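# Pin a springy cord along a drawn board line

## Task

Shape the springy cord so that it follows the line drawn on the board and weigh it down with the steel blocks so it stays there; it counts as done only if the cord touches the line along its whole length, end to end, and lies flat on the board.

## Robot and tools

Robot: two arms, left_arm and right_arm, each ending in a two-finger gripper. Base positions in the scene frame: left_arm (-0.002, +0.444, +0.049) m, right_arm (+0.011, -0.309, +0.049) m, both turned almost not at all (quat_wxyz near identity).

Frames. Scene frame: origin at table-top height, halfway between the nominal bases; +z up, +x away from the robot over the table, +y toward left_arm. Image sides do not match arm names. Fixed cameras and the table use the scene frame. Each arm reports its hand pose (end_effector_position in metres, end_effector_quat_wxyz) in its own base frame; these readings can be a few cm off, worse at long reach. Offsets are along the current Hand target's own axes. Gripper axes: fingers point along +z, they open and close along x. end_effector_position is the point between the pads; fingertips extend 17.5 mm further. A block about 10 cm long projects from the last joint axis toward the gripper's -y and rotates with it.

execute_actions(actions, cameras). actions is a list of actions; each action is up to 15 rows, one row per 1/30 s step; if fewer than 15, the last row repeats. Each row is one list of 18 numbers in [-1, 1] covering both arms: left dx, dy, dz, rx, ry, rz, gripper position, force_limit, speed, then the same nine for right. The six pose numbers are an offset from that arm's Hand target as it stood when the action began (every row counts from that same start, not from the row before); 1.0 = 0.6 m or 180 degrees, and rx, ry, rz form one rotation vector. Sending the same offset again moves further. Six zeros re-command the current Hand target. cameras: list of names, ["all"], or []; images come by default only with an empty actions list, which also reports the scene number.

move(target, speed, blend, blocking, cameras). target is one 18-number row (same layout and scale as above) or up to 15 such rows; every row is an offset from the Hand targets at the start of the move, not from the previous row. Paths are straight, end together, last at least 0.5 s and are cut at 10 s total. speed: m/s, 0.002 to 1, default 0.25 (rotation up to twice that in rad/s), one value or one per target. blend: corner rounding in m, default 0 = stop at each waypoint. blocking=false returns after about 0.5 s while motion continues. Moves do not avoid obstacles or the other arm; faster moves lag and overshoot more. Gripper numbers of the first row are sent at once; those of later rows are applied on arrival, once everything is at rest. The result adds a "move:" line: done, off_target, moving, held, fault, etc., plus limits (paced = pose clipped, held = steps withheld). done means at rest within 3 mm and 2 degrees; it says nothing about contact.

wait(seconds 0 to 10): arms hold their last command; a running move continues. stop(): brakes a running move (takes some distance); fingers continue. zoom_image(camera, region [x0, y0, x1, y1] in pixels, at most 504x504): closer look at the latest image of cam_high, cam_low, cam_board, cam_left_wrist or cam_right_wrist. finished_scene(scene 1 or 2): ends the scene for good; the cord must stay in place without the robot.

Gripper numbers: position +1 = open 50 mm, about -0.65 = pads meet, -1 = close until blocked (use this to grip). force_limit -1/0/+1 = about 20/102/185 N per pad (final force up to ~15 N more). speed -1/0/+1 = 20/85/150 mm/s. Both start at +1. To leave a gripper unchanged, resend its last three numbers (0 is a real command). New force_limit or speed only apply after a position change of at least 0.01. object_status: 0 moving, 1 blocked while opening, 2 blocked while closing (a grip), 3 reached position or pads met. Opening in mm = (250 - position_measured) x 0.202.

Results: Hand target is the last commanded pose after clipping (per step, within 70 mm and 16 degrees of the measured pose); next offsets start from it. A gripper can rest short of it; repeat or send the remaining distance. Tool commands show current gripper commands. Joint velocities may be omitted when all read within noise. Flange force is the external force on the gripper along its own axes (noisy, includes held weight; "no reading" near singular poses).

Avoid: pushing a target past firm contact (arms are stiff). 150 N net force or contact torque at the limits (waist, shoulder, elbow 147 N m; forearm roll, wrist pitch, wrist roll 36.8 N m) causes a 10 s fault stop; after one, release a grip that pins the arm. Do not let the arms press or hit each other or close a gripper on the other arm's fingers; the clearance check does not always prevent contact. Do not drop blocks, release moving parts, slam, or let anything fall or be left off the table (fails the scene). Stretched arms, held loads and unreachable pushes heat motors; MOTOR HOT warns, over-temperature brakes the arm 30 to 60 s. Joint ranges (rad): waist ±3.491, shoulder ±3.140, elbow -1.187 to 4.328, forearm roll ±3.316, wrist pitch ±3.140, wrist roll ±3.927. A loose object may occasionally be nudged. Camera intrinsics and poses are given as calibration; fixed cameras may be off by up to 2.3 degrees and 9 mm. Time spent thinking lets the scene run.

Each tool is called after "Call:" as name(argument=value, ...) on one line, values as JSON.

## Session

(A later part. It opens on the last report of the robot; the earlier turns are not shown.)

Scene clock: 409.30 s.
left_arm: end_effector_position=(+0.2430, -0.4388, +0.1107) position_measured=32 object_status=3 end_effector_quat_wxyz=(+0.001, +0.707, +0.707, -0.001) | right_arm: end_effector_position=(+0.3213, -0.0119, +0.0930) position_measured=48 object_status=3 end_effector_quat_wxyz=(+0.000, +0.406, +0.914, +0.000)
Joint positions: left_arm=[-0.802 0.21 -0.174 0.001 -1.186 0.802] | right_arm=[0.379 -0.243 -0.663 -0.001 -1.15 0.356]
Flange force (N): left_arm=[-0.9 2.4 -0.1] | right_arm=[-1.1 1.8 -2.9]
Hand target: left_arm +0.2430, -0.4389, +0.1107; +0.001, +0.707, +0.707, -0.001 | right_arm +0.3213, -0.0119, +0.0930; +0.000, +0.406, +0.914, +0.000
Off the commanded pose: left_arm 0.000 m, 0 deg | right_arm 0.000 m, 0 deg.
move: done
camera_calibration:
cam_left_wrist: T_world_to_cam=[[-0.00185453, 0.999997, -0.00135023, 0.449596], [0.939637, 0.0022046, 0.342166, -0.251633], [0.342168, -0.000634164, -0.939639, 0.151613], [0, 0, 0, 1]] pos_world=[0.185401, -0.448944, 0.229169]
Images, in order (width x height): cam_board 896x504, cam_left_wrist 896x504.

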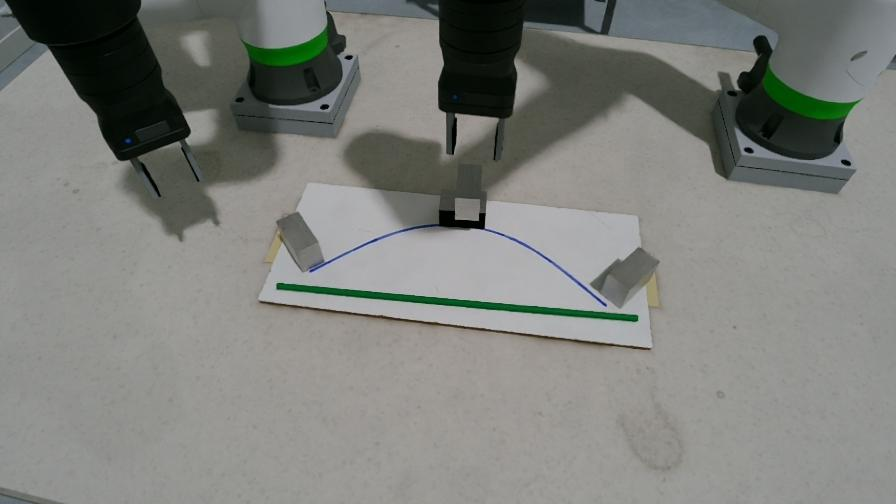

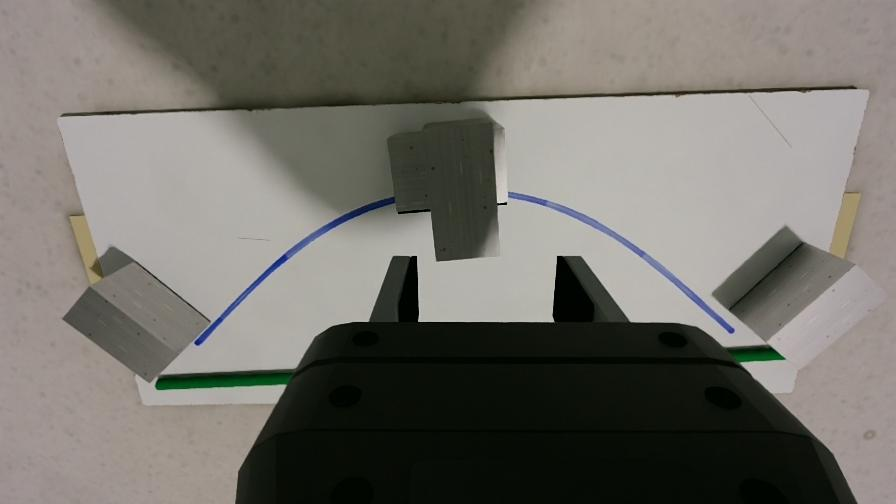

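Call:
move(target=[[-0.006,-0.025,0.1478,0,0,-0.022,0.8,-0.8,0,0,0,0,0,0,0,0.7,-0.8,-0.7],[-0.006,-0.025,0.1478,0,0,-0.022,-1,-0.5,0,0,0,0,0,0,0,0.7,-0.8,-0.7],[-0.006,-0.025,0,0,0,-0.022,-1,-0.5,0,0,0,0,0,0,0,0.7,-0.8,-0.7],[0.0013,0.2783,0,0,0,-0.0083,-1,-0.5,0,0,0,0,0,0,0,0.7,-0.8,-0.7],[0.0013,0.2783,0.2135,0,0,-0.0083,-1,-0.5,0,0,0,0,0,0,0,0.7,-0.8,-0.7]], speed=[0.2,0.1,0.25,0.35,0.2], cameras=["cam_board","cam_left_wrist"])

Scene clock: 422.00 s.
left_arm: end_effector_position=(+0.4105, -0.4379, -0.0132) position_measured=104 object_status=2 end_effector_quat_wxyz=(+0.001, +0.698, +0.717, +0.000) | right_arm: end_effector_position=(+0.3213, -0.0119, +0.0930) position_measured=48 object_status=3 end_effector_quat_wxyz=(+0.000, +0.406, +0.914, +0.000)
Joint positions: left_arm=[-0.599 0.57 0.009 0.001 -1.008 0.625] | right_arm=[0.379 -0.243 -0.663 -0.001 -1.15 0.356]
Flange force (N): left_arm=[-0.3 2.1 5.5] | right_arm=[-1.2 1.9 -2.9]
Flange force when the fault began (N): left_arm=[60.4 14.0 -146.9]
Hand target: left_arm +0.4105, -0.4379, -0.0132; +0.001, +0.698, +0.717, +0.000 (not the last commanded pose) | right_arm +0.3213, -0.0119, +0.0930; +0.000, +0.406, +0.914, +0.000
Tool commands: left_gripper/position=-1.0 left_gripper/force_limit=-0.498039 left_gripper/speed=+0.003922 right_gripper/position=+0.7 right_gripper/force_limit=-0.8 right_gripper/speed=-0.7
Off the commanded pose: left_arm 0.004 m, 0 deg | right_arm 0.000 m, 0 deg.
FORCE FAULT: contact force on the left arm reached its limit, and that arm stopped. The contact can be on any part of that arm, not only on its tool. That arm's remaining commands of this call were not run. That arm is still stopped at the end of this call. That arm stays stopped for about 10 more seconds. Until then a move that you send moves the other arm only, and its call returns only when the move has ended. Once the stop has ended, the next robot result says so. If the stop ends while you think or write, that arm runs what you send next, counted from a new Hand target: where the arm stands when the stop ends. While its stop runs, that arm takes no new command, but its gripper still runs the gripper command that each later call begins with. Until it ends, the stop uses up actions while you think or wait. An arm that is not stopped still takes commands.
move: fault (left_arm)
camera_calibration:
cam_left_wrist: T_world_to_cam=[[-0.0285442, 0.999591, -0.00159785, 0.459622], [0.938995, 0.0273619, 0.34284, -0.355385], [0.342743, 0.00828572, -0.939393, -0.0183135], [0, 0, 0, 1]] pos_world=[0.353101, -0.449559, 0.105371]
Images, in order (width x height): cam_board 896x504, cam_left_wrist 896x504.

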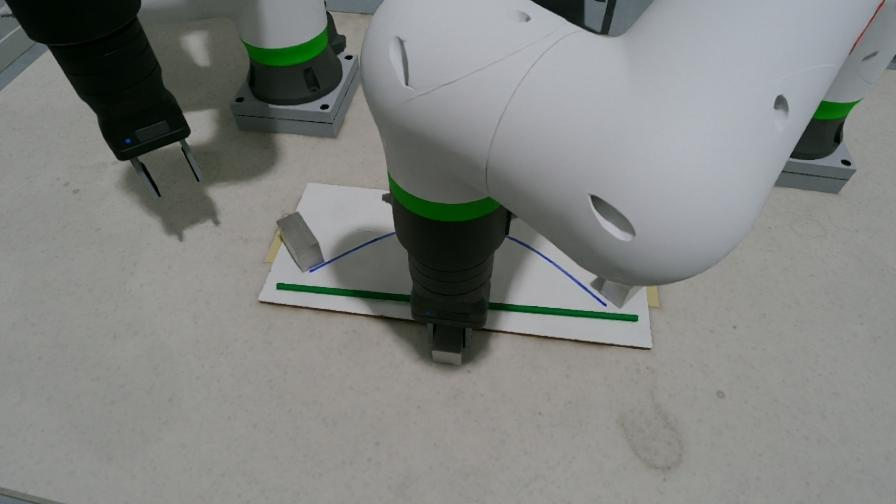

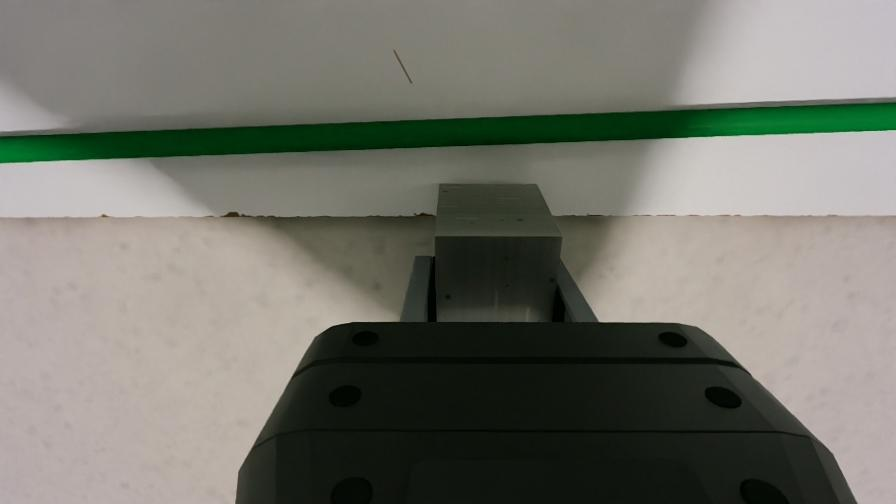

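Call:
wait(seconds=5)

Call:
move(target=[[0,0,-0.003,0,0,0,-1,-0.5,0,0,0,0,0,0,0,0.7,-0.8,-0.7],[0,-0.17,-0.003,0,0,0,-1,-0.5,0,0,0,0,0,0,0,0.7,-0.8,-0.7]], speed=[0.05,0.1], cameras=["cam_board","cam_left_wrist"])

Scene clock: 432.50 s.
left_arm: end_effector_position=(+0.4105, -0.4379, -0.0132) position_measured=104 object_status=2 end_effector_quat_wxyz=(+0.001, +0.698, +0.717, +0.000) | right_arm: end_effector_position=(+0.3213, -0.0119, +0.0930) position_measured=48 object_status=3 end_effector_quat_wxyz=(+0.000, +0.406, +0.914, +0.000)
Joint positions: left_arm=[-0.599 0.57 0.009 0.001 -1.008 0.625] | right_arm=[0.379 -0.243 -0.663 -0.001 -1.15 0.356]
Flange force (N): left_arm=[-0.5 2.4 5.6] | right_arm=[-1.2 2.0 -2.8]
Hand target: left_arm +0.4105, -0.4379, -0.0132; +0.001, +0.698, +0.717, +0.000 (not the last commanded pose) | right_arm +0.3213, -0.0119, +0.0930; +0.000, +0.406, +0.914, +0.000
Tool commands: left_gripper/position=-1.0 left_gripper/force_limit=-0.498039 left_gripper/speed=+0.003922 right_gripper/position=+0.7 right_gripper/force_limit=-0.8 right_gripper/speed=-0.7
Off the commanded pose: left_arm 0.004 m, 0 deg | right_arm 0.000 m, 0 deg.
FORCE FAULT, CONTINUED: the left arm's stop, for the force fault that an earlier result reported, is over. The rest of the stop counts as 20 of the actions that you can send in this scene. During its stop the left arm's controller moved it back a little. That arm's target is now where it stood when the stop ended, not its last command. That arm accepts commands again.
wait: 5.00 s; at rest from the start

Scene clock: 434.50 s.
left_arm: end_effector_position=(+0.3085, -0.4406, -0.0114) position_measured=104 object_status=2 end_effector_quat_wxyz=(+0.001, +0.698, +0.717, +0.000) | right_arm: end_effector_position=(+0.3213, -0.0119, +0.0930) position_measured=48 object_status=3 end_effector_quat_wxyz=(+0.000, +0.406, +0.914, +0.000)
Joint positions: left_arm=[-0.715 0.438 -0.192 0.001 -0.939 0.741] | right_arm=[0.379 -0.243 -0.663 -0.001 -1.15 0.356]
Flange force (N): left_arm=[0.7 13.3 -6.7] | right_arm=[-1.4 1.7 -2.8]
Hand target: left_arm +0.3085, -0.4407, -0.0114; +0.001, +0.698, +0.717, +0.000 | right_arm +0.3213, -0.0119, +0.0930; +0.000, +0.406, +0.914, +0.000
Off the commanded pose: left_arm 0.000 m, 0 deg | right_arm 0.000 m, 0 deg.
move: done
camera_calibration:
cam_left_wrist: T_world_to_cam=[[-0.0286721, 0.999588, -0.0015376, 0.459439], [0.938992, 0.0274613, 0.342841, -0.260164], [0.342742, 0.00838616, -0.939392, 0.0182773], [0, 0, 0, 1]] pos_world=[0.251201, -0.452258, 0.107071]
Images, in order (width x height): cam_board 896x504, cam_left_wrist 896x504.

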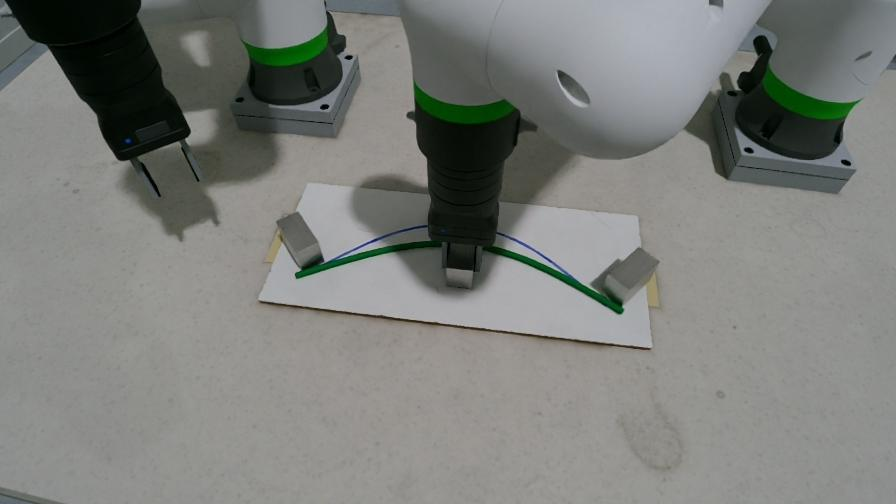

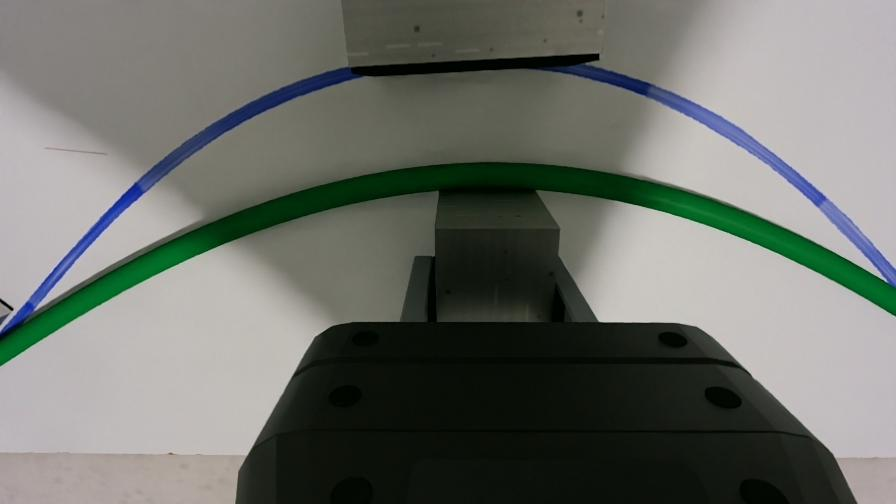

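Call:
move(target=[0,-0.0645,0,0,0,0,-1,-0.5,0,0,0,0,0,0,0,0.7,-0.8,-0.7], speed=0.06, cameras=["cam_board","cam_left_wrist"])

Call:
zoom_image(camera="cam_board", region=[260, 190, 670, 330])

Scene clock: 442.87 s.
left_arm: end_effector_position=(+0.2698, -0.4417, -0.0114) position_measured=104 object_status=2 end_effector_quat_wxyz=(+0.001, +0.698, +0.717, -0.001) | right_arm: end_effector_position=(+0.3213, -0.0119, +0.0930) position_measured=48 object_status=3 end_effector_quat_wxyz=(+0.000, +0.406, +0.914, +0.000)
Joint positions: left_arm=[-0.768 0.396 -0.255 0.001 -0.919 0.794] | right_arm=[0.379 -0.243 -0.663 -0.001 -1.15 0.356]
Flange force (N): left_arm=[1.2 8.8 -3.3] | right_arm=[-1.1 2.0 -3.0]
Hand target: left_arm +0.2698, -0.4417, -0.0114; +0.001, +0.698, +0.717, +0.000 | right_arm +0.3213, -0.0119, +0.0930; +0.000, +0.406, +0.914, +0.000
Off the commanded pose: left_arm 0.000 m, 0 deg | right_arm 0.000 m, 0 deg.
move: done
camera_calibration:
cam_left_wrist: T_world_to_cam=[[-0.0286391, 0.999588, -0.00162948, 0.459432], [0.939025, 0.0274627, 0.34275, -0.223792], [0.342653, 0.00828594, -0.939425, 0.0315271], [0, 0, 0, 1]] pos_world=[0.212501, -0.453358, 0.107071]
Images, in order (width x height): cam_board 896x504, cam_left_wrist 896x504.

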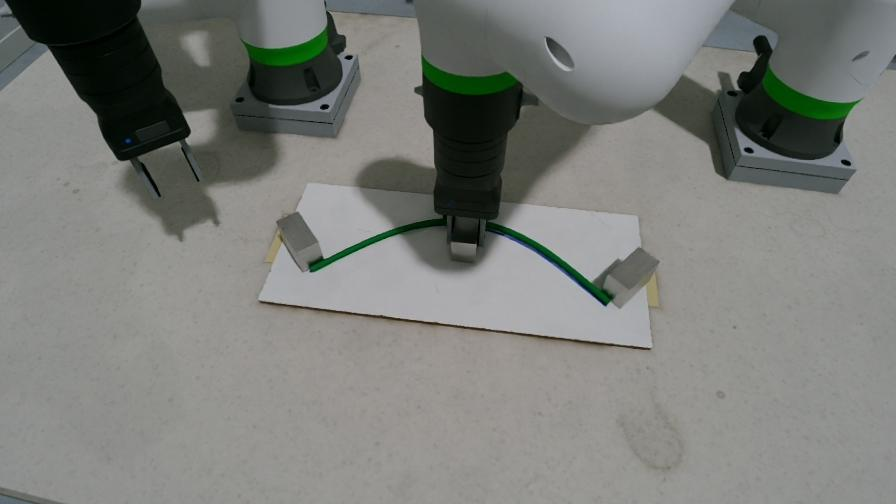

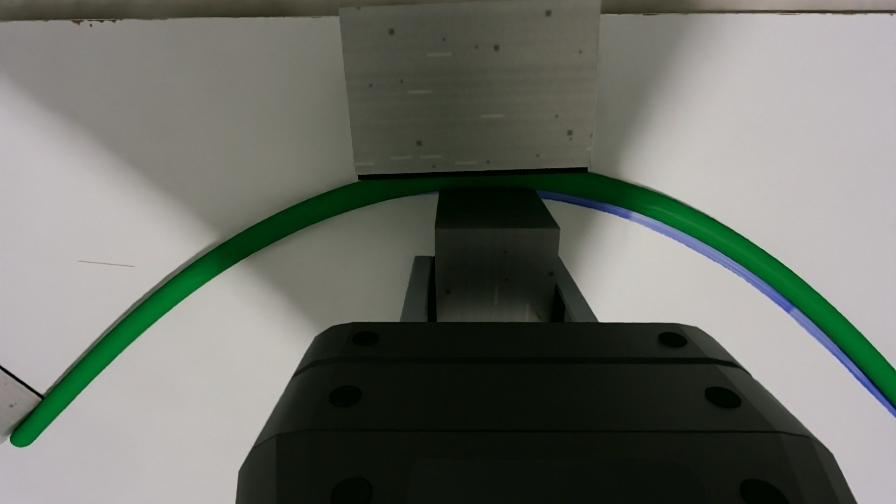

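Scaled by 1.229 from the camera's 896x504 image, which has a finer 1280x720 frame.

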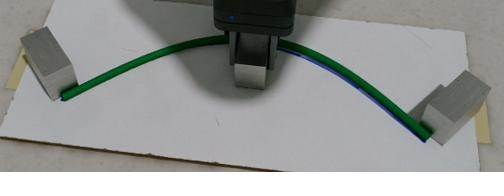

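Call:
move(target=[[0,0.002,0.0028,0,0,0,-1,-0.5,0,0,0,0,0,0,0,0.7,-0.8,-0.7],[0,0.002,0.0028,0,0,0,0.7,-0.5,-1,0,0,0,0,0,0,0.7,-0.8,-0.7]], speed=[0.01,0.05], cameras=["cam_board","cam_left_wrist"])

Scene clock: 447.80 s.
left_arm: end_effector_position=(+0.2711, -0.4417, -0.0131) position_measured=48 object_status=0 end_effector_quat_wxyz=(+0.001, +0.698, +0.717, +0.000) | right_arm: end_effector_position=(+0.3213, -0.0119, +0.0930) position_measured=48 object_status=3 end_effector_quat_wxyz=(+0.000, +0.406, +0.914, +0.000)
Joint positions: left_arm=[-0.766 0.4 -0.254 0.001 -0.916 0.792] | right_arm=[0.379 -0.243 -0.663 -0.001 -1.15 0.356]
Flange force (N): left_arm=[0.4 1.7 0.3] | right_arm=[-1.4 1.8 -2.4]
Hand target: left_arm +0.2710, -0.4417, -0.0131; +0.001, +0.698, +0.717, +0.000 | right_arm +0.3213, -0.0119, +0.0930; +0.000, +0.406, +0.914, +0.000
Off the commanded pose: left_arm 0.000 m, 0 deg | right_arm 0.000 m, 0 deg.
move: done
camera_calibration:
cam_left_wrist: T_world_to_cam=[[-0.0286382, 0.999589, -0.00163332, 0.459364], [0.938981, 0.027462, 0.34287, -0.224342], [0.342774, 0.00828552, -0.939381, 0.029488], [0, 0, 0, 1]] pos_world=[0.213701, -0.453258, 0.105371]
Images, in order (width x height): cam_board 896x504, cam_left_wrist 896x504.

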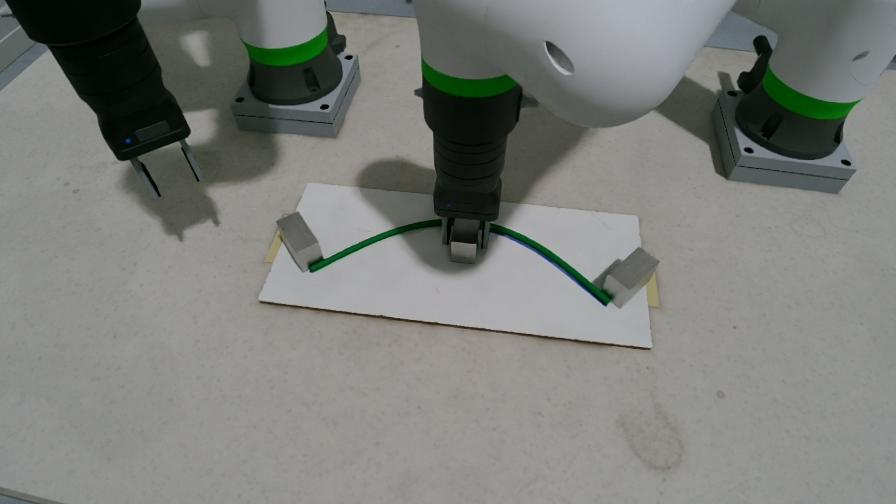

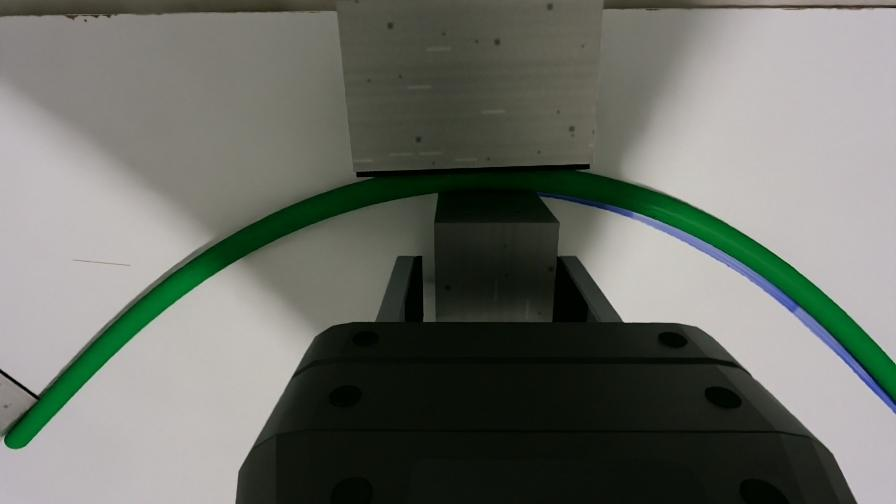

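Call:
move(target=[[0,0,-0.1833,0,0,0,0.8,-0.5,0,0,0,0,0,0,0,0.7,-0.8,-0.7],[0.3285,0.0706,-0.1833,0,0,0.2228,0.8,-0.5,0,0,0,0,0,0,0,0.7,-0.8,-0.7],[0.3285,0.0706,0.0008,0,0,0.2228,0.8,-0.8,0,0,0,0,0,0,0,0.7,-0.8,-0.7],[0.3285,0.0706,0.0008,0,0,0.2228,-1,-0.8,-0.7,0,0,0,0,0,0,0.7,-0.8,-0.7],[0.3252,0.0743,0.0008,0,0,0.2228,0.7,-0.8,-1,0,0,0,0,0,0,0.7,-0.8,-0.7],[0.3252,0.0743,-0.22,0,0,0.2228,0.7,-0.8,-1,0,0,0,0,0,0,0.7,-0.8,-0.7]], speed=[0.2,0.35,0.25,0.1,0.02,0.25])

Call:
execute_actions(actions=[])

Call:
zoom_image(camera="cam_board", region=[260, 190, 470, 330])

Call:
zoom_image(camera="cam_board", region=[460, 190, 670, 330])

Scene clock: 464.00 s.
left_arm: end_effector_position=(+0.3103, -0.2452, +0.1185) position_measured=48 object_status=3 end_effector_quat_wxyz=(+0.001, +0.901, +0.434, +0.000) | right_arm: end_effector_position=(+0.3213, -0.0119, +0.0930) position_measured=48 object_status=3 end_effector_quat_wxyz=(+0.000, +0.406, +0.914, +0.000)
Joint positions: left_arm=[-0.332 -0.063 -0.447 0.002 -1.185 -0.341] | right_arm=[0.379 -0.243 -0.663 -0.001 -1.15 0.356]
Flange force (N): left_arm=[2.2 0.3 -0.3] | right_arm=[-1.4 2.1 -3.1]
Hand target: left_arm +0.3103, -0.2452, +0.1185; +0.001, +0.901, +0.434, +0.000 | right_arm +0.3213, -0.0119, +0.0930; +0.000, +0.406, +0.914, +0.000
Off the commanded pose: left_arm 0.000 m, 0 deg | right_arm 0.000 m, 0 deg.
move: done

Scene clock: 464.00 s.
left_arm: end_effector_position=(+0.3103, -0.2452, +0.1185) position_measured=48 object_status=3 end_effector_quat_wxyz=(+0.001, +0.901, +0.434, +0.000) | right_arm: end_effector_position=(+0.3213, -0.0119, +0.0930) position_measured=48 object_status=3 end_effector_quat_wxyz=(+0.000, +0.406, +0.914, +0.000)
Joint positions: left_arm=[-0.332 -0.063 -0.447 0.002 -1.185 -0.341] | right_arm=[0.379 -0.243 -0.663 -0.001 -1.15 0.356]
Joint velocities: within noise
Flange force (N): left_arm=[2.2 0.3 -0.3] | right_arm=[-1.4 2.1 -3.1]
Hand target: left_arm +0.3103, -0.2452, +0.1185; +0.001, +0.901, +0.434, +0.000 | right_arm +0.3213, -0.0119, +0.0930; +0.000, +0.406, +0.914, +0.000
Tool commands: left_gripper/position=+0.7 left_gripper/force_limit=-0.8 left_gripper/speed=-1.0 right_gripper/position=+0.7 right_gripper/force_limit=-0.8 right_gripper/speed=-0.7
Off the commanded pose: left_arm 0.000 m, 0 deg | right_arm 0.000 m, 0 deg.
camera_calibration:
cam_left_wrist: T_world_to_cam=[[0.622017, 0.783004, -0.000896746, 0.00926364], [0.735487, -0.583876, 0.343726, -0.398557], [0.268615, -0.214463, -0.93907, 0.106458], [0, 0, 0, 1]] pos_world=[0.258775, -0.21713, 0.236974]
cam_right_wrist: T_world_to_cam=[[-0.683459, 0.729906, 0.0110608, 0.235659], [0.682417, 0.633465, 0.364731, -0.23556], [0.259213, 0.256827, -0.931047, 0.136805], [0, 0, 0, 1]] pos_world=[0.286352, -0.0579243, 0.210681]

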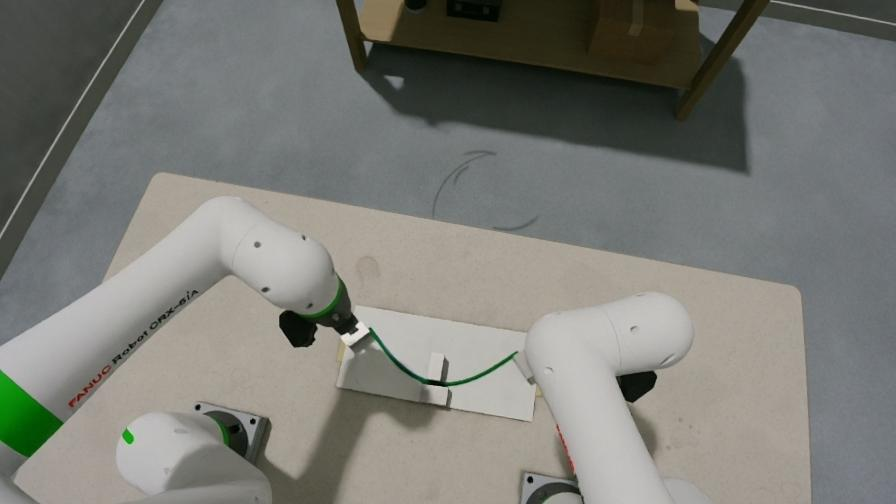

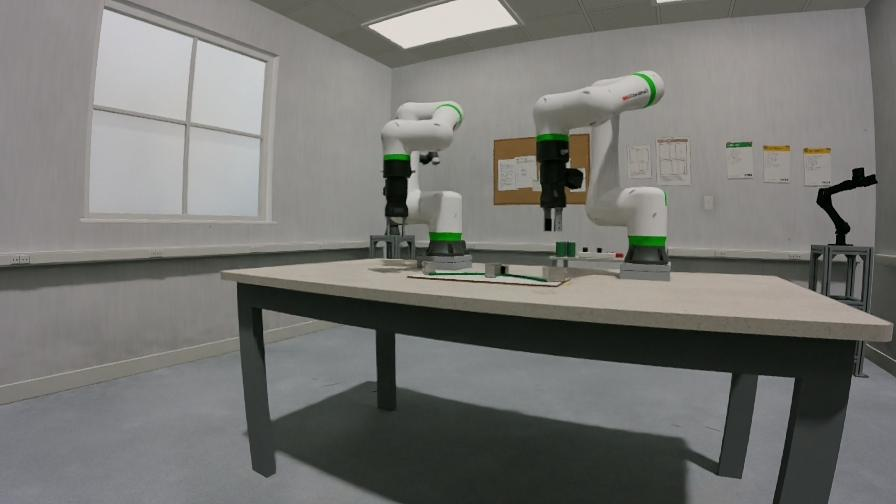

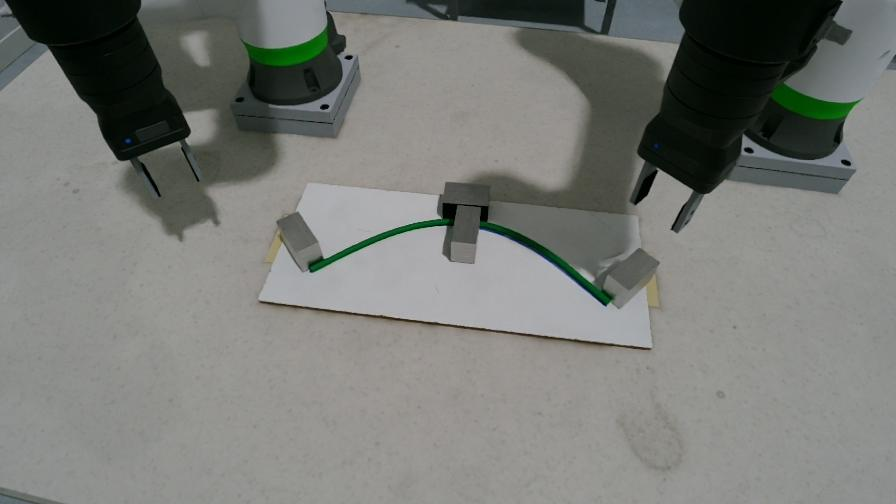

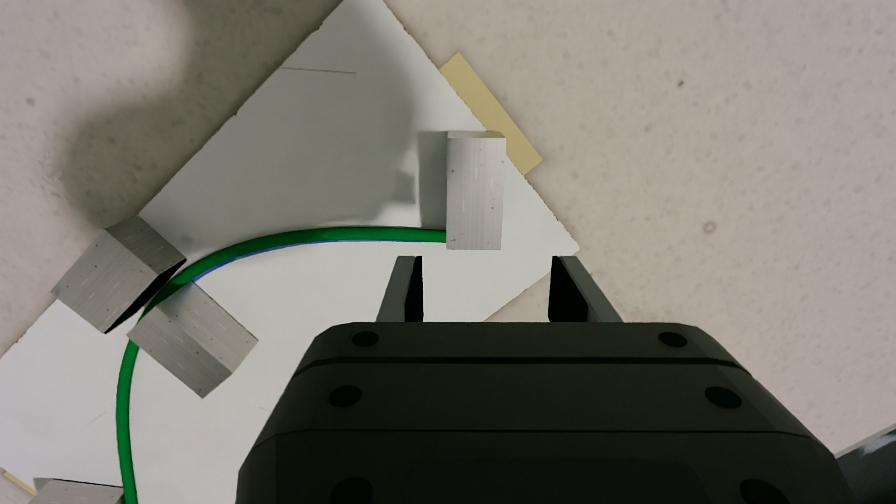

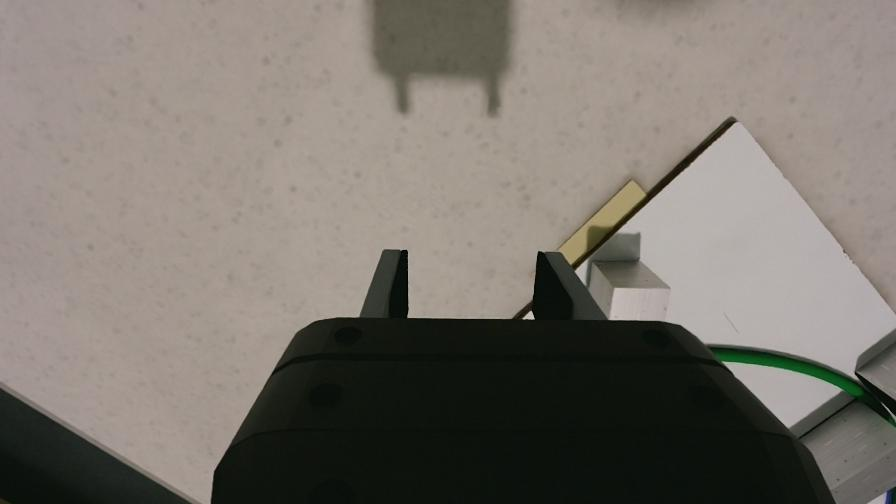

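Scaled by 2.400 from the camera's 896x504 image, which has a finer 1280x720 frame.

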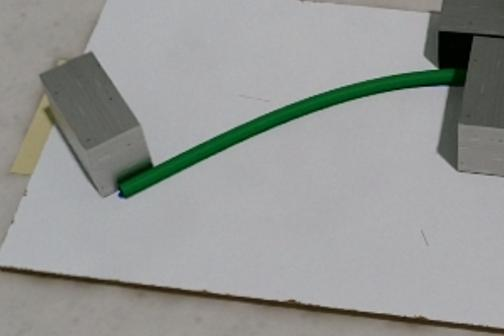

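Scaled by 2.400 from the camera's 896x504 image, which has a finer 1280x720 frame.

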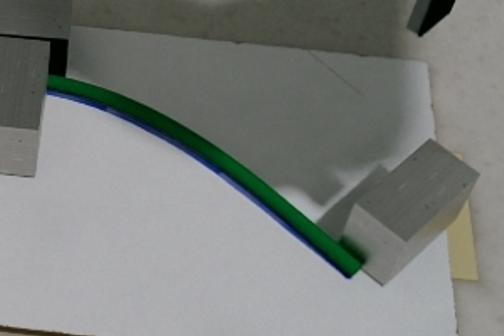

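Call:
zoom_image(camera="cam_left_wrist", region=[180, 190, 480, 320])

Scaled by 1.680 from the camera's 896x504 image, which has a finer 1280x720 frame.

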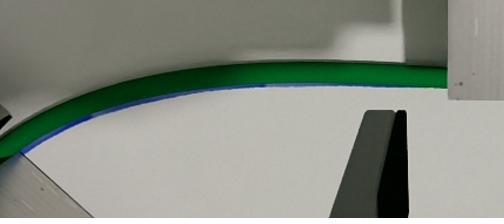

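Call:
finished_scene(scene=1)

The scene is finished: the task was done.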